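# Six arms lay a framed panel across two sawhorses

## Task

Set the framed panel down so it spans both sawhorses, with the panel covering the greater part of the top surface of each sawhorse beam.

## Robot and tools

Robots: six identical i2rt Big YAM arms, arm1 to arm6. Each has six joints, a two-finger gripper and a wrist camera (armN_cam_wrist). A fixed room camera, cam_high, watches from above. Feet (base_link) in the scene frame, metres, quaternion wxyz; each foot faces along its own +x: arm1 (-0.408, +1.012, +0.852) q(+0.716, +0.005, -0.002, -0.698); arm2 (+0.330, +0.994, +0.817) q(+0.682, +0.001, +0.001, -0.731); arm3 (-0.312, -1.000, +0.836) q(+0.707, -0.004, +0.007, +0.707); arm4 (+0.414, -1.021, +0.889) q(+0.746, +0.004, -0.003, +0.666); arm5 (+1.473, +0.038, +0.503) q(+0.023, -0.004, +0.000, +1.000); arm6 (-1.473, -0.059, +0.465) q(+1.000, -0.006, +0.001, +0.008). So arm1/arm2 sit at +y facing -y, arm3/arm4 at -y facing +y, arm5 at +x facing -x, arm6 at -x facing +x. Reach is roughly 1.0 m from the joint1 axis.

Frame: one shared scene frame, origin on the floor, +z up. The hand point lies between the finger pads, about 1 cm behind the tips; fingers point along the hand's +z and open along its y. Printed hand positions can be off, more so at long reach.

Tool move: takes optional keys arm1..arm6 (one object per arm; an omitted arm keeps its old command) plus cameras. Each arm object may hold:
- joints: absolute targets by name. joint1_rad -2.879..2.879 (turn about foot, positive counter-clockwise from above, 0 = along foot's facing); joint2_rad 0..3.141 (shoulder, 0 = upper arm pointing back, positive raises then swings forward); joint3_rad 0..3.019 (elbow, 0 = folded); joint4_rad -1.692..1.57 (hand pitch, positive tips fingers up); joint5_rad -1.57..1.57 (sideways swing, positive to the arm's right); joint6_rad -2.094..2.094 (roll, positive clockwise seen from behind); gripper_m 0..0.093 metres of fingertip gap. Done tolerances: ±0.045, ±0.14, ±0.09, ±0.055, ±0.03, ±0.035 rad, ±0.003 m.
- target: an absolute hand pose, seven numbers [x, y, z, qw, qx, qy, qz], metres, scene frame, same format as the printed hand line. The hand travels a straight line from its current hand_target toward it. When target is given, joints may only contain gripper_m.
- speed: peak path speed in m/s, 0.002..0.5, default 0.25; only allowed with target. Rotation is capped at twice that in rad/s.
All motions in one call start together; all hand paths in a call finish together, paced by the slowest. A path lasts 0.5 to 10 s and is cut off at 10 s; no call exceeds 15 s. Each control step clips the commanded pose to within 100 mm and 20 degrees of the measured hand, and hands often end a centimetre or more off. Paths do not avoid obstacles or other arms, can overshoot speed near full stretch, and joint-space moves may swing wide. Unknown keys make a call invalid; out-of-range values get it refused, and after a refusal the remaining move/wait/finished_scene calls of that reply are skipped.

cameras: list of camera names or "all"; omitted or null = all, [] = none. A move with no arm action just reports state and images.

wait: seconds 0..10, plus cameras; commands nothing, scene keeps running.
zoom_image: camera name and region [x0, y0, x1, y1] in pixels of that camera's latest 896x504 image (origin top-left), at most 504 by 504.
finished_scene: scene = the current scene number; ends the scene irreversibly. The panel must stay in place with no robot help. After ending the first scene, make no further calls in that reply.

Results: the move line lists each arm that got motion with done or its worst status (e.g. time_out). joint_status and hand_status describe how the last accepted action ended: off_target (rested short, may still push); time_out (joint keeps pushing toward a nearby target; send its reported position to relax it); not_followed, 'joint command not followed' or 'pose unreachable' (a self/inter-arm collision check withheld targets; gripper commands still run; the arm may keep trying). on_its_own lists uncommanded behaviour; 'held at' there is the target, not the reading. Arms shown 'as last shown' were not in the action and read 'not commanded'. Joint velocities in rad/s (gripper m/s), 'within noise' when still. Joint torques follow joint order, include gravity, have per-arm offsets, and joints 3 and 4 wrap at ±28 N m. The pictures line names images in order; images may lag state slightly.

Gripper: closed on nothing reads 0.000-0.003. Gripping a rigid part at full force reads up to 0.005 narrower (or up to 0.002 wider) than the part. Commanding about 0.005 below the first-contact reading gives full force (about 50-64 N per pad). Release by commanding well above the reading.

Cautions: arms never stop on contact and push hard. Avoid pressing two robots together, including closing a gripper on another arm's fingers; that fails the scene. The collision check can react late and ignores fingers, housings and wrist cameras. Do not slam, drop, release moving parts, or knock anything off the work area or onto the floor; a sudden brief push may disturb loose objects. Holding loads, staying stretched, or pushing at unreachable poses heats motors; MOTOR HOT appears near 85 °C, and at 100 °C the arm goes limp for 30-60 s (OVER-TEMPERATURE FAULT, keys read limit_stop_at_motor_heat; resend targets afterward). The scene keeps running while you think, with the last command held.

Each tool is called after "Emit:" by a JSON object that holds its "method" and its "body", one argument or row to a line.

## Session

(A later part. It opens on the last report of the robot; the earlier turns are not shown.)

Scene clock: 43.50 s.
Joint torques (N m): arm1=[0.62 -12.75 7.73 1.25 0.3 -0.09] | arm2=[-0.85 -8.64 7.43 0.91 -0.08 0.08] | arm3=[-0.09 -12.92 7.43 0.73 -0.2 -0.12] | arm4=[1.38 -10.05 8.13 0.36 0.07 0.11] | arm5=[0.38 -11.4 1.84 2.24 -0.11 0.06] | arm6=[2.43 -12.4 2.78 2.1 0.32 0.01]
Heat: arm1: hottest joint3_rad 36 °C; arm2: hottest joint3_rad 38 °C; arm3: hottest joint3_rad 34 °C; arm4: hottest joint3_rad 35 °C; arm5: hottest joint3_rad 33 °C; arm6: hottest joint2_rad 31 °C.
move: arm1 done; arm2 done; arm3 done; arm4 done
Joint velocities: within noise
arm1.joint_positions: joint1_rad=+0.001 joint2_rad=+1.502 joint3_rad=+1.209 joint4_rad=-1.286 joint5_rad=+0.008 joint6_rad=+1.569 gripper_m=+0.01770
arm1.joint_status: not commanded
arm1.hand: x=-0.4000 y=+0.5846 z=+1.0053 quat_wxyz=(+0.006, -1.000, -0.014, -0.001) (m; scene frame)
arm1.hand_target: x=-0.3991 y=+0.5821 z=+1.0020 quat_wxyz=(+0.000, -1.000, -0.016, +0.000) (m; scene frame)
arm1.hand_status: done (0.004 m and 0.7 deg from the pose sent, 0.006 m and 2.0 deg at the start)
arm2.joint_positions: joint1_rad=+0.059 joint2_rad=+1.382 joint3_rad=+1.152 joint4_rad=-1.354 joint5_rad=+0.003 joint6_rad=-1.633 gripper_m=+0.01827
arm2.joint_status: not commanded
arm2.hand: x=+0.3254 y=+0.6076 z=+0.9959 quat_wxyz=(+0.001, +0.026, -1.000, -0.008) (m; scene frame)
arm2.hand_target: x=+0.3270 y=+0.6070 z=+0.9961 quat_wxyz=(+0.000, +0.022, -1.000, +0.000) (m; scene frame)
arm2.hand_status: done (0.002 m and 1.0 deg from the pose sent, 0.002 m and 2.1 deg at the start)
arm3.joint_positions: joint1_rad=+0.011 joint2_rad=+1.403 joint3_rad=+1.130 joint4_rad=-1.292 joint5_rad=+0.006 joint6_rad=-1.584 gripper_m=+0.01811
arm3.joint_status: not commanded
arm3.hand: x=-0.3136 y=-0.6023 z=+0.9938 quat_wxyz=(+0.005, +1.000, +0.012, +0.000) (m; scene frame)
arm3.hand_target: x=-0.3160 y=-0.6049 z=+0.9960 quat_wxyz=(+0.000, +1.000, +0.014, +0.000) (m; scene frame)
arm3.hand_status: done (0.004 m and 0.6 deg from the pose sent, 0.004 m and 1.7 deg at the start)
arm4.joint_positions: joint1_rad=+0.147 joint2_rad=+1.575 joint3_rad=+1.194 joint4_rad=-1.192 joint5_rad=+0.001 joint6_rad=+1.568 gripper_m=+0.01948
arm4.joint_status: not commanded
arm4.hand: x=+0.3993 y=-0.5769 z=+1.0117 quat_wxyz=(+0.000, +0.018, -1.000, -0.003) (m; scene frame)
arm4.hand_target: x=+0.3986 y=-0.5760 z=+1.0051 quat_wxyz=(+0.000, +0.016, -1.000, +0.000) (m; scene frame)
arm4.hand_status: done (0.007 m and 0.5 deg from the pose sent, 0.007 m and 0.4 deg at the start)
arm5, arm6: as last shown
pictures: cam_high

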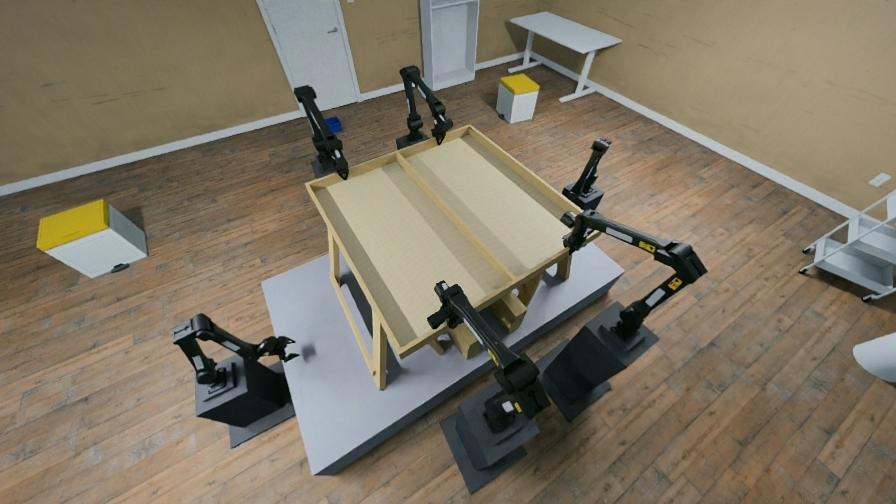

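Emit:
{"method": "move", "body": {
  "arm1": {"joints":{"gripper_m":0.05}},
  "arm2": {"joints":{"gripper_m":0.05}},
  "arm3": {"joints":{"gripper_m":0.05}},
  "arm4": {"joints":{"gripper_m":0.05}},
  "cameras": ["arm1_cam_wrist","arm2_cam_wrist","arm3_cam_wrist","arm4_cam_wrist"]
}}

Emit:
{"method": "move", "body": {
  "arm1": {"target":[-0.4,0.582,1.12,0,0.99987,0.016,0],"speed":0.1},
  "arm2": {"target":[0.326,0.608,1.12,0,-0.022,0.9998,0],"speed":0.1},
  "arm3": {"target":[-0.315,-0.605,1.12,0,0.99987,0.014,0],"speed":0.1},
  "arm4": {"target":[0.399,-0.577,1.12,0,-0.016,0.99987,0],"speed":0.1}
}}

Emit:
{"method": "zoom_image", "body": {
  "camera": "cam_high",
  "region": [250, 100, 650, 450]
}}

Scene clock: 44.53 s.
Joint torques (N m): arm1=[0.67 -12.51 7.87 1.07 0.29 -0.09] | arm2=[-0.85 -8.59 7.46 0.59 -0.03 0.07] | arm3=[-0.09 -12.4 7.76 0.75 -0.2 -0.12] | arm4=[1.38 -9.99 8.06 0.36 0.07 0.11] | arm5=[0.38 -11.4 1.84 2.22 -0.1 0.06] | arm6=[2.37 -12.4 2.77 2.09 0.32 0.01]
Heat: arm1: hottest joint3_rad 36 °C; arm2: hottest joint3_rad 38 °C; arm3: hottest joint3_rad 34 °C; arm4: hottest joint3_rad 35 °C; arm5: hottest joint3_rad 33 °C; arm6: hottest joint2_rad 31 °C.
move: arm1 done; arm2 done; arm3 done; arm4 done
Joint velocities: within noise
arm1.joint_positions: joint1_rad=+0.001 joint2_rad=+1.502 joint3_rad=+1.207 joint4_rad=-1.281 joint5_rad=+0.008 joint6_rad=+1.569 gripper_m=+0.04985
arm1.joint_status: all done
arm1.hand: x=-0.4000 y=+0.5842 z=+1.0046 quat_wxyz=(+0.005, -1.000, -0.014, -0.001) (m; scene frame)
arm1.hand_target: x=-0.3990 y=+0.5821 z=+1.0020 quat_wxyz=(+0.000, -1.000, -0.016, +0.000) (m; scene frame)
arm1.hand_status: not commanded
arm2.joint_positions: joint1_rad=+0.059 joint2_rad=+1.382 joint3_rad=+1.152 joint4_rad=-1.348 joint5_rad=+0.001 joint6_rad=-1.631 gripper_m=+0.04982
arm2.joint_status: all done
arm2.hand: x=+0.3255 y=+0.6060 z=+0.9959 quat_wxyz=(+0.001, +0.025, -1.000, -0.005) (m; scene frame)
arm2.hand_target: x=+0.3270 y=+0.6070 z=+0.9961 quat_wxyz=(+0.000, +0.022, -1.000, +0.000) (m; scene frame)
arm2.hand_status: not commanded
arm3.joint_positions: joint1_rad=+0.011 joint2_rad=+1.399 joint3_rad=+1.126 joint4_rad=-1.292 joint5_rad=+0.006 joint6_rad=-1.584 gripper_m=+0.04984
arm3.joint_status: all done
arm3.hand: x=-0.3135 y=-0.6038 z=+0.9940 quat_wxyz=(+0.005, +1.000, +0.012, +0.000) (m; scene frame)
arm3.hand_target: x=-0.3160 y=-0.6049 z=+0.9960 quat_wxyz=(+0.000, +1.000, +0.014, +0.000) (m; scene frame)
arm3.hand_status: not commanded
arm4.joint_positions: joint1_rad=+0.147 joint2_rad=+1.576 joint3_rad=+1.194 joint4_rad=-1.191 joint5_rad=+0.001 joint6_rad=+1.568 gripper_m=+0.04988
arm4.joint_status: all done
arm4.hand: x=+0.3993 y=-0.5766 z=+1.0114 quat_wxyz=(+0.000, +0.018, -1.000, -0.004) (m; scene frame)
arm4.hand_target: x=+0.3985 y=-0.5761 z=+1.0050 quat_wxyz=(+0.000, +0.016, -1.000, +0.000) (m; scene frame)
arm4.hand_status: not commanded
arm5, arm6: as last shown
pictures: arm1_cam_wrist, arm2_cam_wrist, arm3_cam_wrist, arm4_cam_wrist

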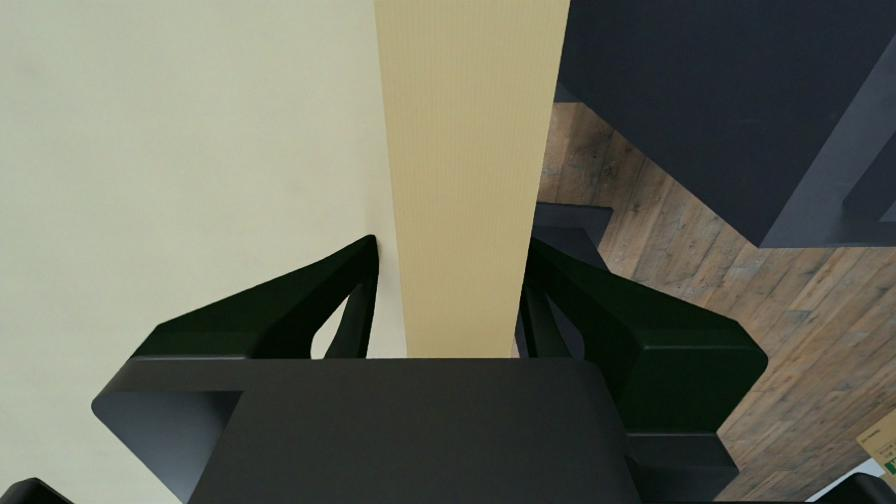

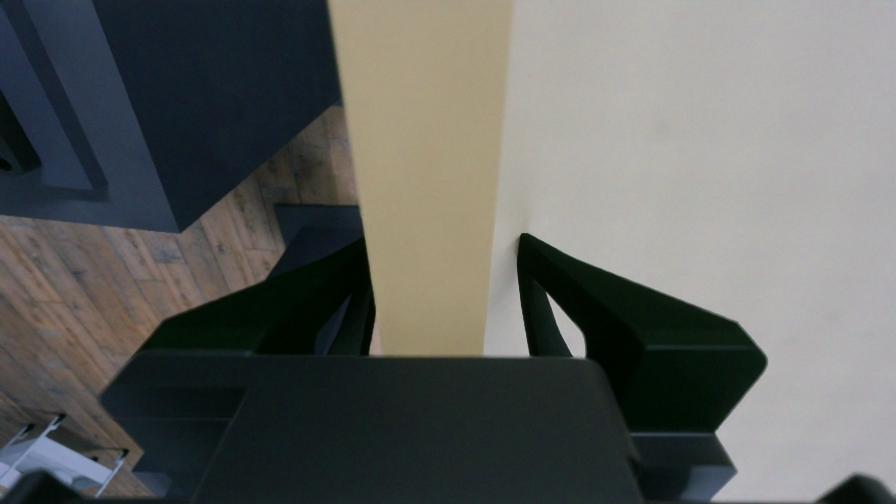

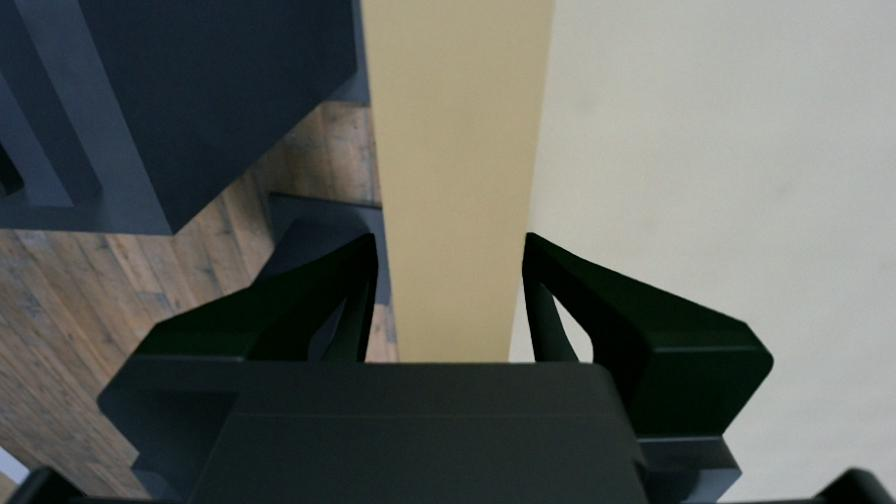

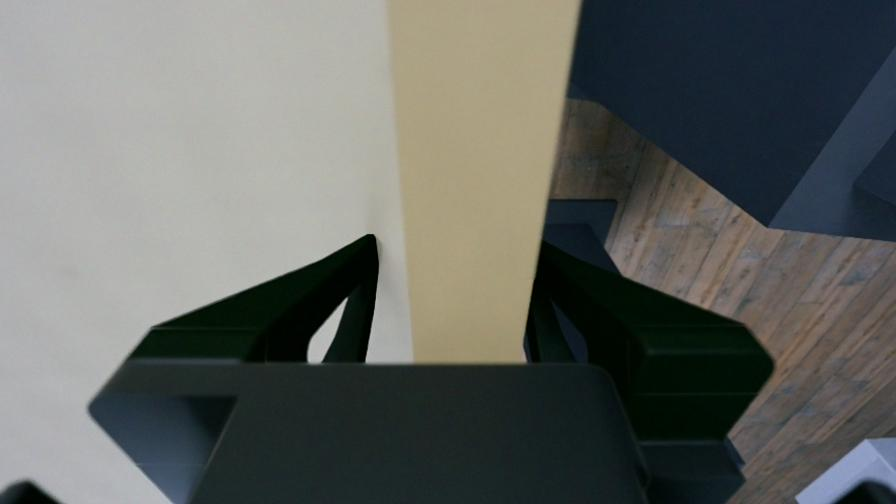

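Scene clock: 46.50 s.
Joint torques (N m): arm1=[0.67 -13.57 12.14 -0.06 0.29 -0.08] | arm2=[-1.14 -8.23 12.36 -0.18 -0.03 0.04] | arm3=[-0.09 -11.93 12.62 0.09 -0.2 -0.13] | arm4=[1.26 -11.75 14.08 -0.44 0.07 0.11] | arm5=[0.32 -11.4 1.85 2.24 -0.11 0.06] | arm6=[2.37 -12.4 2.76 2.09 0.31 0.01]
Heat: arm1: hottest joint3_rad 36 °C; arm2: hottest joint3_rad 38 °C; arm3: hottest joint3_rad 34 °C; arm4: hottest joint3_rad 35 °C; arm5: hottest joint3_rad 33 °C; arm6: hottest joint2_rad 31 °C.
move: arm1 off_target; arm2 off_target; arm3 off_target; arm4 off_target
Joint velocities: within noise
arm1.joint_positions: joint1_rad=+0.001 joint2_rad=+1.467 joint3_rad=+1.414 joint4_rad=-1.560 joint5_rad=+0.008 joint6_rad=+1.569 gripper_m=+0.04995
arm1.joint_status: not commanded
arm1.hand: x=-0.4011 y=+0.5906 z=+1.0972 quat_wxyz=(+0.023, -1.000, -0.014, -0.001) (m; scene frame)
arm1.hand_target: x=-0.4001 y=+0.5829 z=+1.1197 quat_wxyz=(+0.000, -1.000, -0.016, +0.000) (m; scene frame)
arm1.hand_status: off_target (0.024 m and 2.6 deg from the pose sent, 0.115 m and 0.6 deg at the start)
arm2.joint_positions: joint1_rad=+0.059 joint2_rad=+1.352 joint3_rad=+1.390 joint4_rad=-1.657 joint5_rad=+0.001 joint6_rad=-1.631 gripper_m=+0.04992
arm2.joint_status: not commanded
arm2.hand: x=+0.3258 y=+0.6177 z=+1.0977 quat_wxyz=(+0.000, +0.025, -0.999, -0.025) (m; scene frame)
arm2.hand_target: x=+0.3261 y=+0.6090 z=+1.1199 quat_wxyz=(+0.000, +0.022, -1.000, +0.000) (m; scene frame)
arm2.hand_status: off_target (0.024 m and 2.9 deg from the pose sent, 0.124 m and 0.7 deg at the start)
arm3.joint_positions: joint1_rad=+0.011 joint2_rad=+1.354 joint3_rad=+1.358 joint4_rad=-1.606 joint5_rad=+0.006 joint6_rad=-1.584 gripper_m=+0.04995
arm3.joint_status: not commanded
arm3.hand: x=-0.3128 y=-0.6149 z=+1.0983 quat_wxyz=(+0.024, +1.000, +0.012, +0.000) (m; scene frame)
arm3.hand_target: x=-0.3150 y=-0.6059 z=+1.1197 quat_wxyz=(+0.000, +1.000, +0.014, +0.000) (m; scene frame)
arm3.hand_status: off_target (0.024 m and 2.8 deg from the pose sent, 0.126 m and 0.6 deg at the start)
arm4.joint_positions: joint1_rad=+0.147 joint2_rad=+1.521 joint3_rad=+1.348 joint4_rad=-1.474 joint5_rad=+0.001 joint6_rad=+1.568 gripper_m=+0.05000
arm4.joint_status: not commanded
arm4.hand: x=+0.3999 y=-0.5950 z=+1.0916 quat_wxyz=(+0.000, +0.019, -0.999, +0.034) (m; scene frame)
arm4.hand_target: x=+0.3991 y=-0.5787 z=+1.1201 quat_wxyz=(+0.000, +0.016, -1.000, +0.000) (m; scene frame)
arm4.hand_status: off_target (0.034 m and 3.9 deg from the pose sent, 0.109 m and 0.5 deg at the start)
arm5, arm6: as last shown
arm6.hand_target: x=-1.0801 y=+0.0199 z=+0.4196 quat_wxyz=(-0.383, +0.000, -0.924, +0.000) (m; scene frame)
pictures: arm1_cam_wrist, arm2_cam_wrist, arm3_cam_wrist, arm4_cam_wrist, arm5_cam_wrist, arm6_cam_wrist, cam_high

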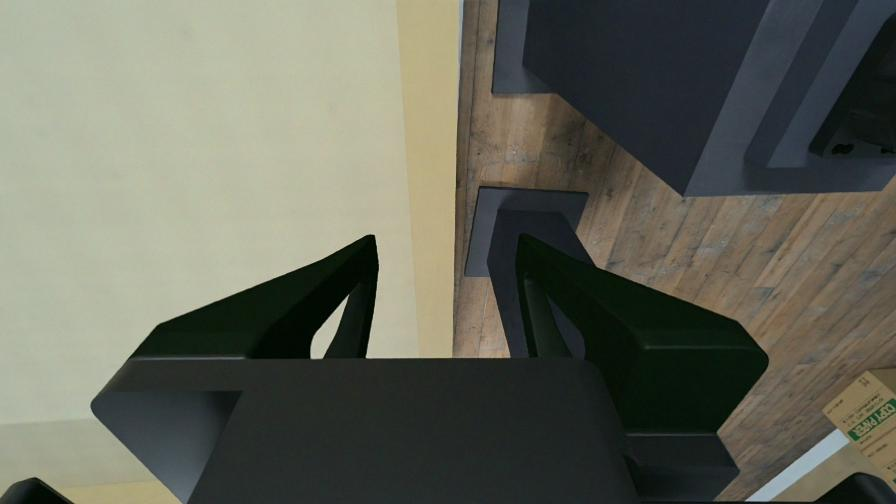

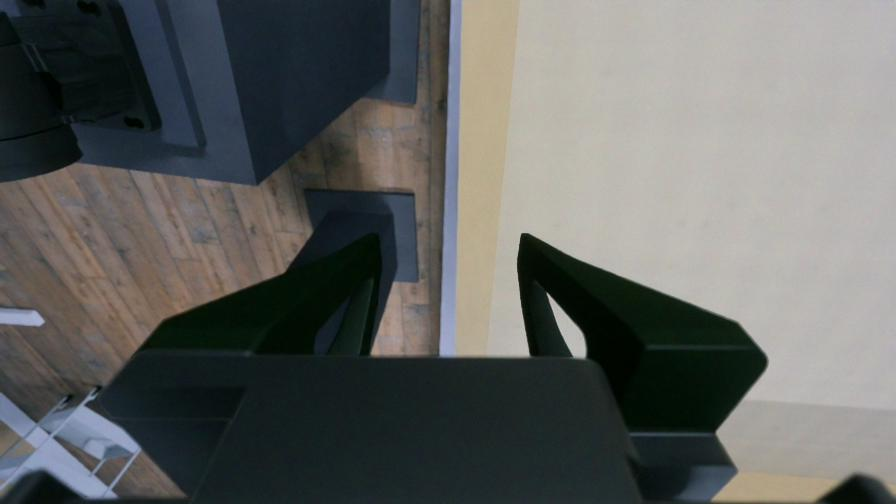

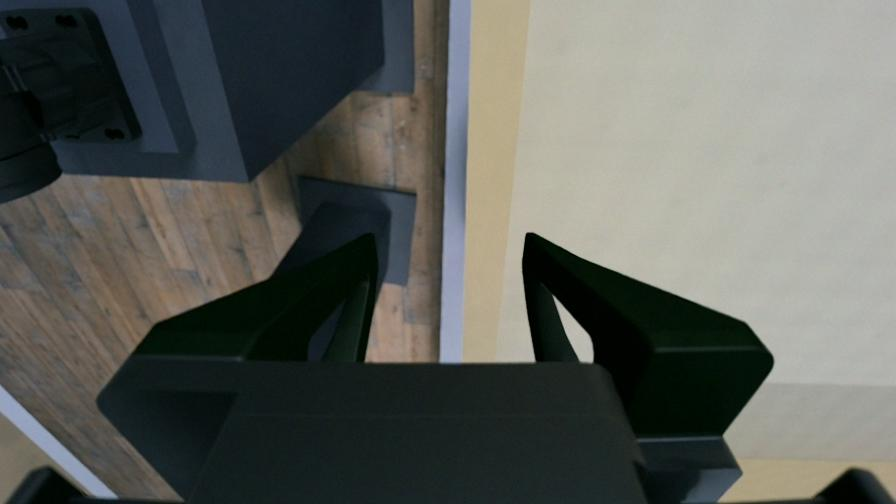

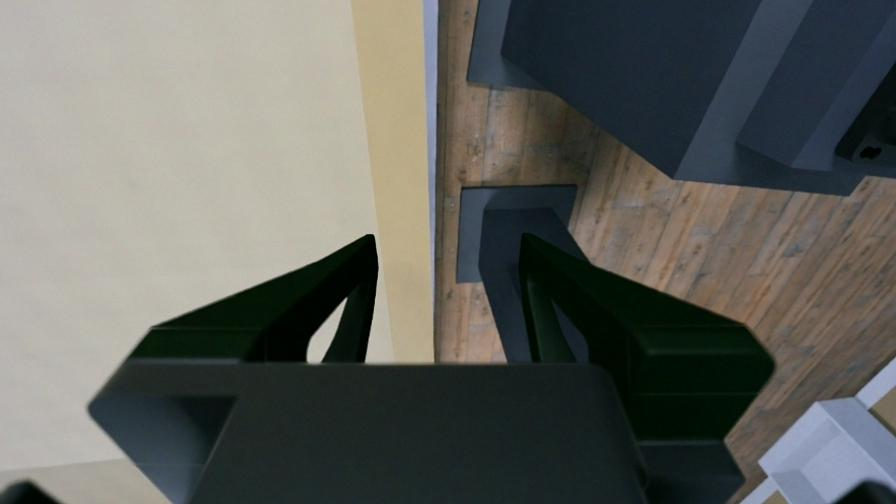

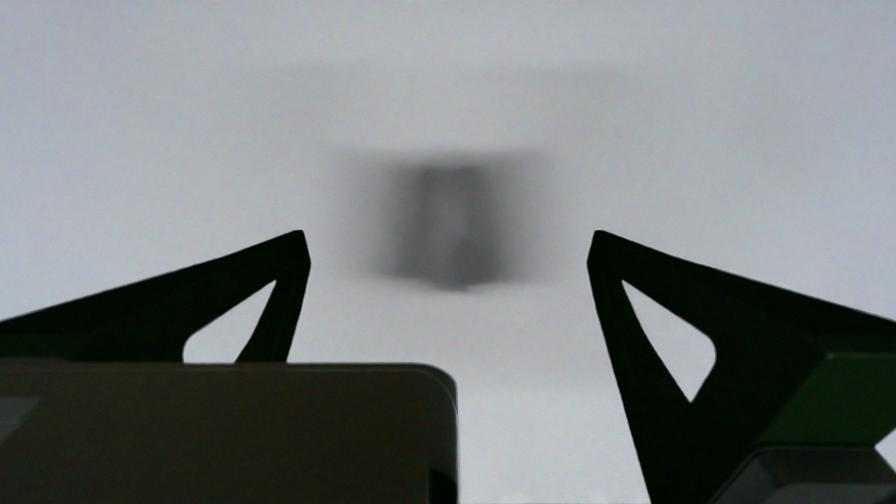

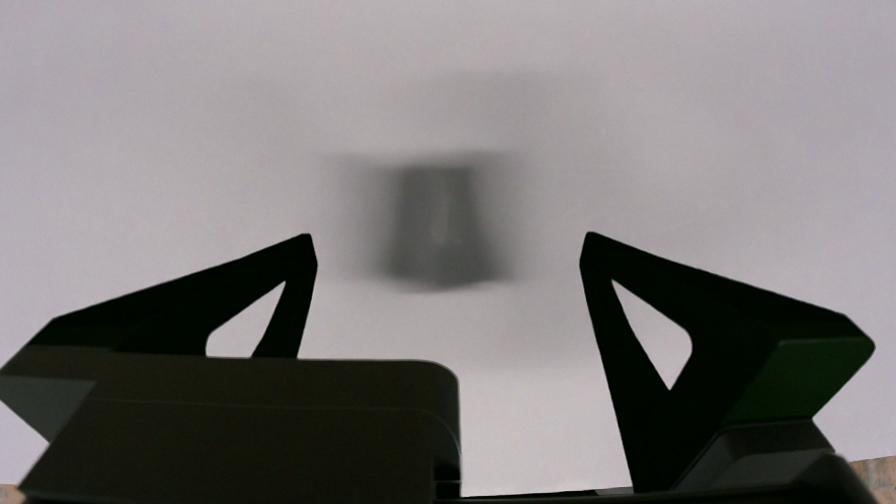

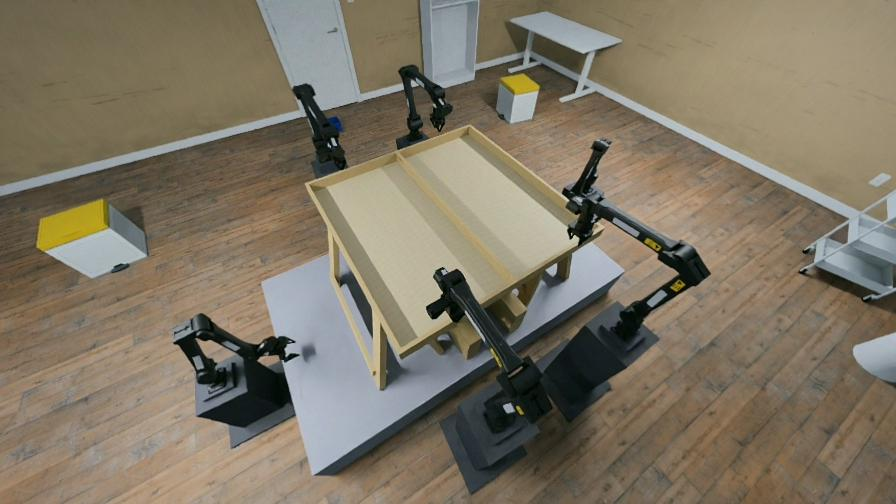

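Scaled by 1.260.

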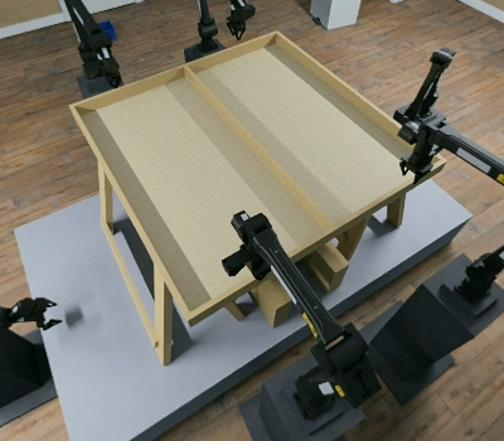

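Emit:
{"method": "move", "body": {
  "arm5": {"target":[1.05,0.03,0.95,0,0.945,0,-0.326],"speed":0.2},
  "arm6": {"target":[-1.05,-0.05,0.95,-0.37,0.0,-0.929,0],"speed":0.2},
  "cameras": ["arm5_cam_wrist","arm6_cam_wrist","cam_high"]
}}

Scene clock: 50.57 s.
Joint torques (N m): arm1=[0.67 -13.57 12.14 -0.08 0.29 -0.08] | arm2=[-1.08 -8.18 12.36 -0.12 -0.02 0.04] | arm3=[-0.03 -11.87 12.63 0.1 -0.2 -0.13] | arm4=[1.14 -11.81 14.06 -0.4 0.07 0.11] | arm5=[0.15 -6.18 17.52 1.07 -0.11 0.05] | arm6=[1.32 -5.54 13.23 1.11 -0.01 -0.19]
Heat: arm1: hottest joint3_rad 37 °C; arm2: hottest joint3_rad 38 °C; arm3: hottest joint3_rad 34 °C; arm4: hottest joint3_rad 36 °C; arm5: hottest joint3_rad 34 °C; arm6: hottest joint2_rad 31 °C.
move: arm5 off_target; arm6 off_target
Joint velocities: within noise
arm1, arm2, arm4: as last shown
arm1.joint_positions: joint1_rad=+0.001 joint2_rad=+1.467 joint3_rad=+1.414 joint4_rad=-1.561 joint5_rad=+0.008 joint6_rad=+1.569 gripper_m=+0.04995
arm1.hand: x=-0.4011 y=+0.5907 z=+1.0972 quat_wxyz=(+0.023, -1.000, -0.014, -0.001) (m; scene frame)
arm2.hand: x=+0.3258 y=+0.6178 z=+1.0977 quat_wxyz=(+0.000, +0.025, -0.999, -0.025) (m; scene frame)
arm3.joint_positions: joint1_rad=+0.011 joint2_rad=+1.354 joint3_rad=+1.358 joint4_rad=-1.607 joint5_rad=+0.006 joint6_rad=-1.584 gripper_m=+0.04995
arm3.joint_status: not commanded
arm3.hand: x=-0.3128 y=-0.6150 z=+1.0983 quat_wxyz=(+0.024, +1.000, +0.012, +0.000) (m; scene frame)
arm3.hand_target: x=-0.3150 y=-0.6060 z=+1.1197 quat_wxyz=(+0.000, +1.000, +0.014, +0.000) (m; scene frame)
arm3.hand_status: not commanded
arm4.hand: x=+0.3999 y=-0.5951 z=+1.0916 quat_wxyz=(+0.000, +0.019, -0.999, +0.034) (m; scene frame)
arm5.joint_positions: joint1_rad=+0.078 joint2_rad=+1.086 joint3_rad=+1.432 joint4_rad=-1.276 joint5_rad=+0.019 joint6_rad=+0.021 gripper_m=+0.09396
arm5.joint_status: not commanded
arm5.hand: x=+1.0568 y=+0.0283 z=+0.9273 quat_wxyz=(-0.001, +0.950, +0.002, -0.311) (m; scene frame)
arm5.hand_target: x=+1.0509 y=+0.0300 z=+0.9495 quat_wxyz=(+0.000, +0.945, +0.000, -0.327) (m; scene frame)
arm5.hand_status: off_target (0.024 m and 1.8 deg from the pose sent, 0.536 m and 5.9 deg at the start)
arm6.joint_positions: joint1_rad=+0.001 joint2_rad=+1.078 joint3_rad=+1.482 joint4_rad=-1.254 joint5_rad=+0.002 joint6_rad=+0.025 gripper_m=+0.09396
arm6.joint_status: not commanded
arm6.hand: x=-1.0551 y=-0.0473 z=+0.9242 quat_wxyz=(-0.352, -0.002, -0.936, -0.002) (m; scene frame)
arm6.hand_target: x=-1.0511 y=-0.0499 z=+0.9494 quat_wxyz=(-0.370, +0.000, -0.929, +0.000) (m; scene frame)
arm6.hand_status: off_target (0.026 m and 2.2 deg from the pose sent, 0.547 m and 1.0 deg at the start)
pictures: arm5_cam_wrist, arm6_cam_wrist, cam_high

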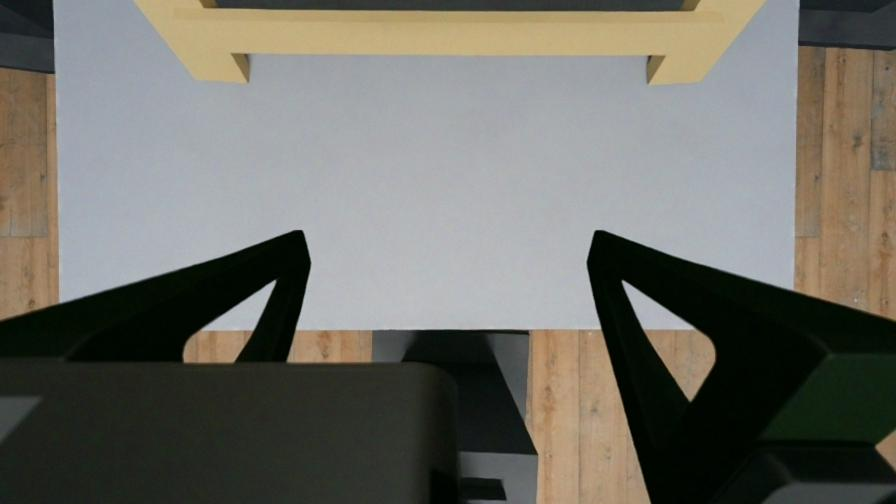

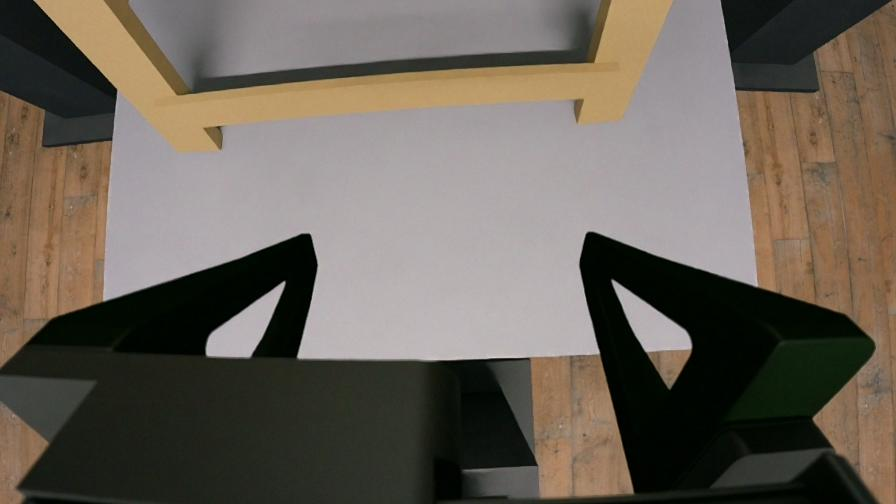

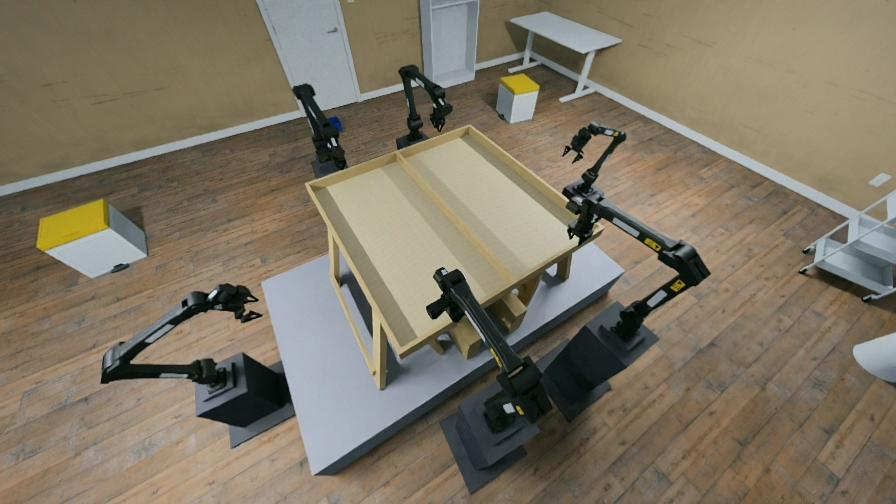

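Consistent with scene 1's success.

Emit:
{"method": "finished_scene", "body": {
  "scene": 2
}}

The scene is finished: the task was done.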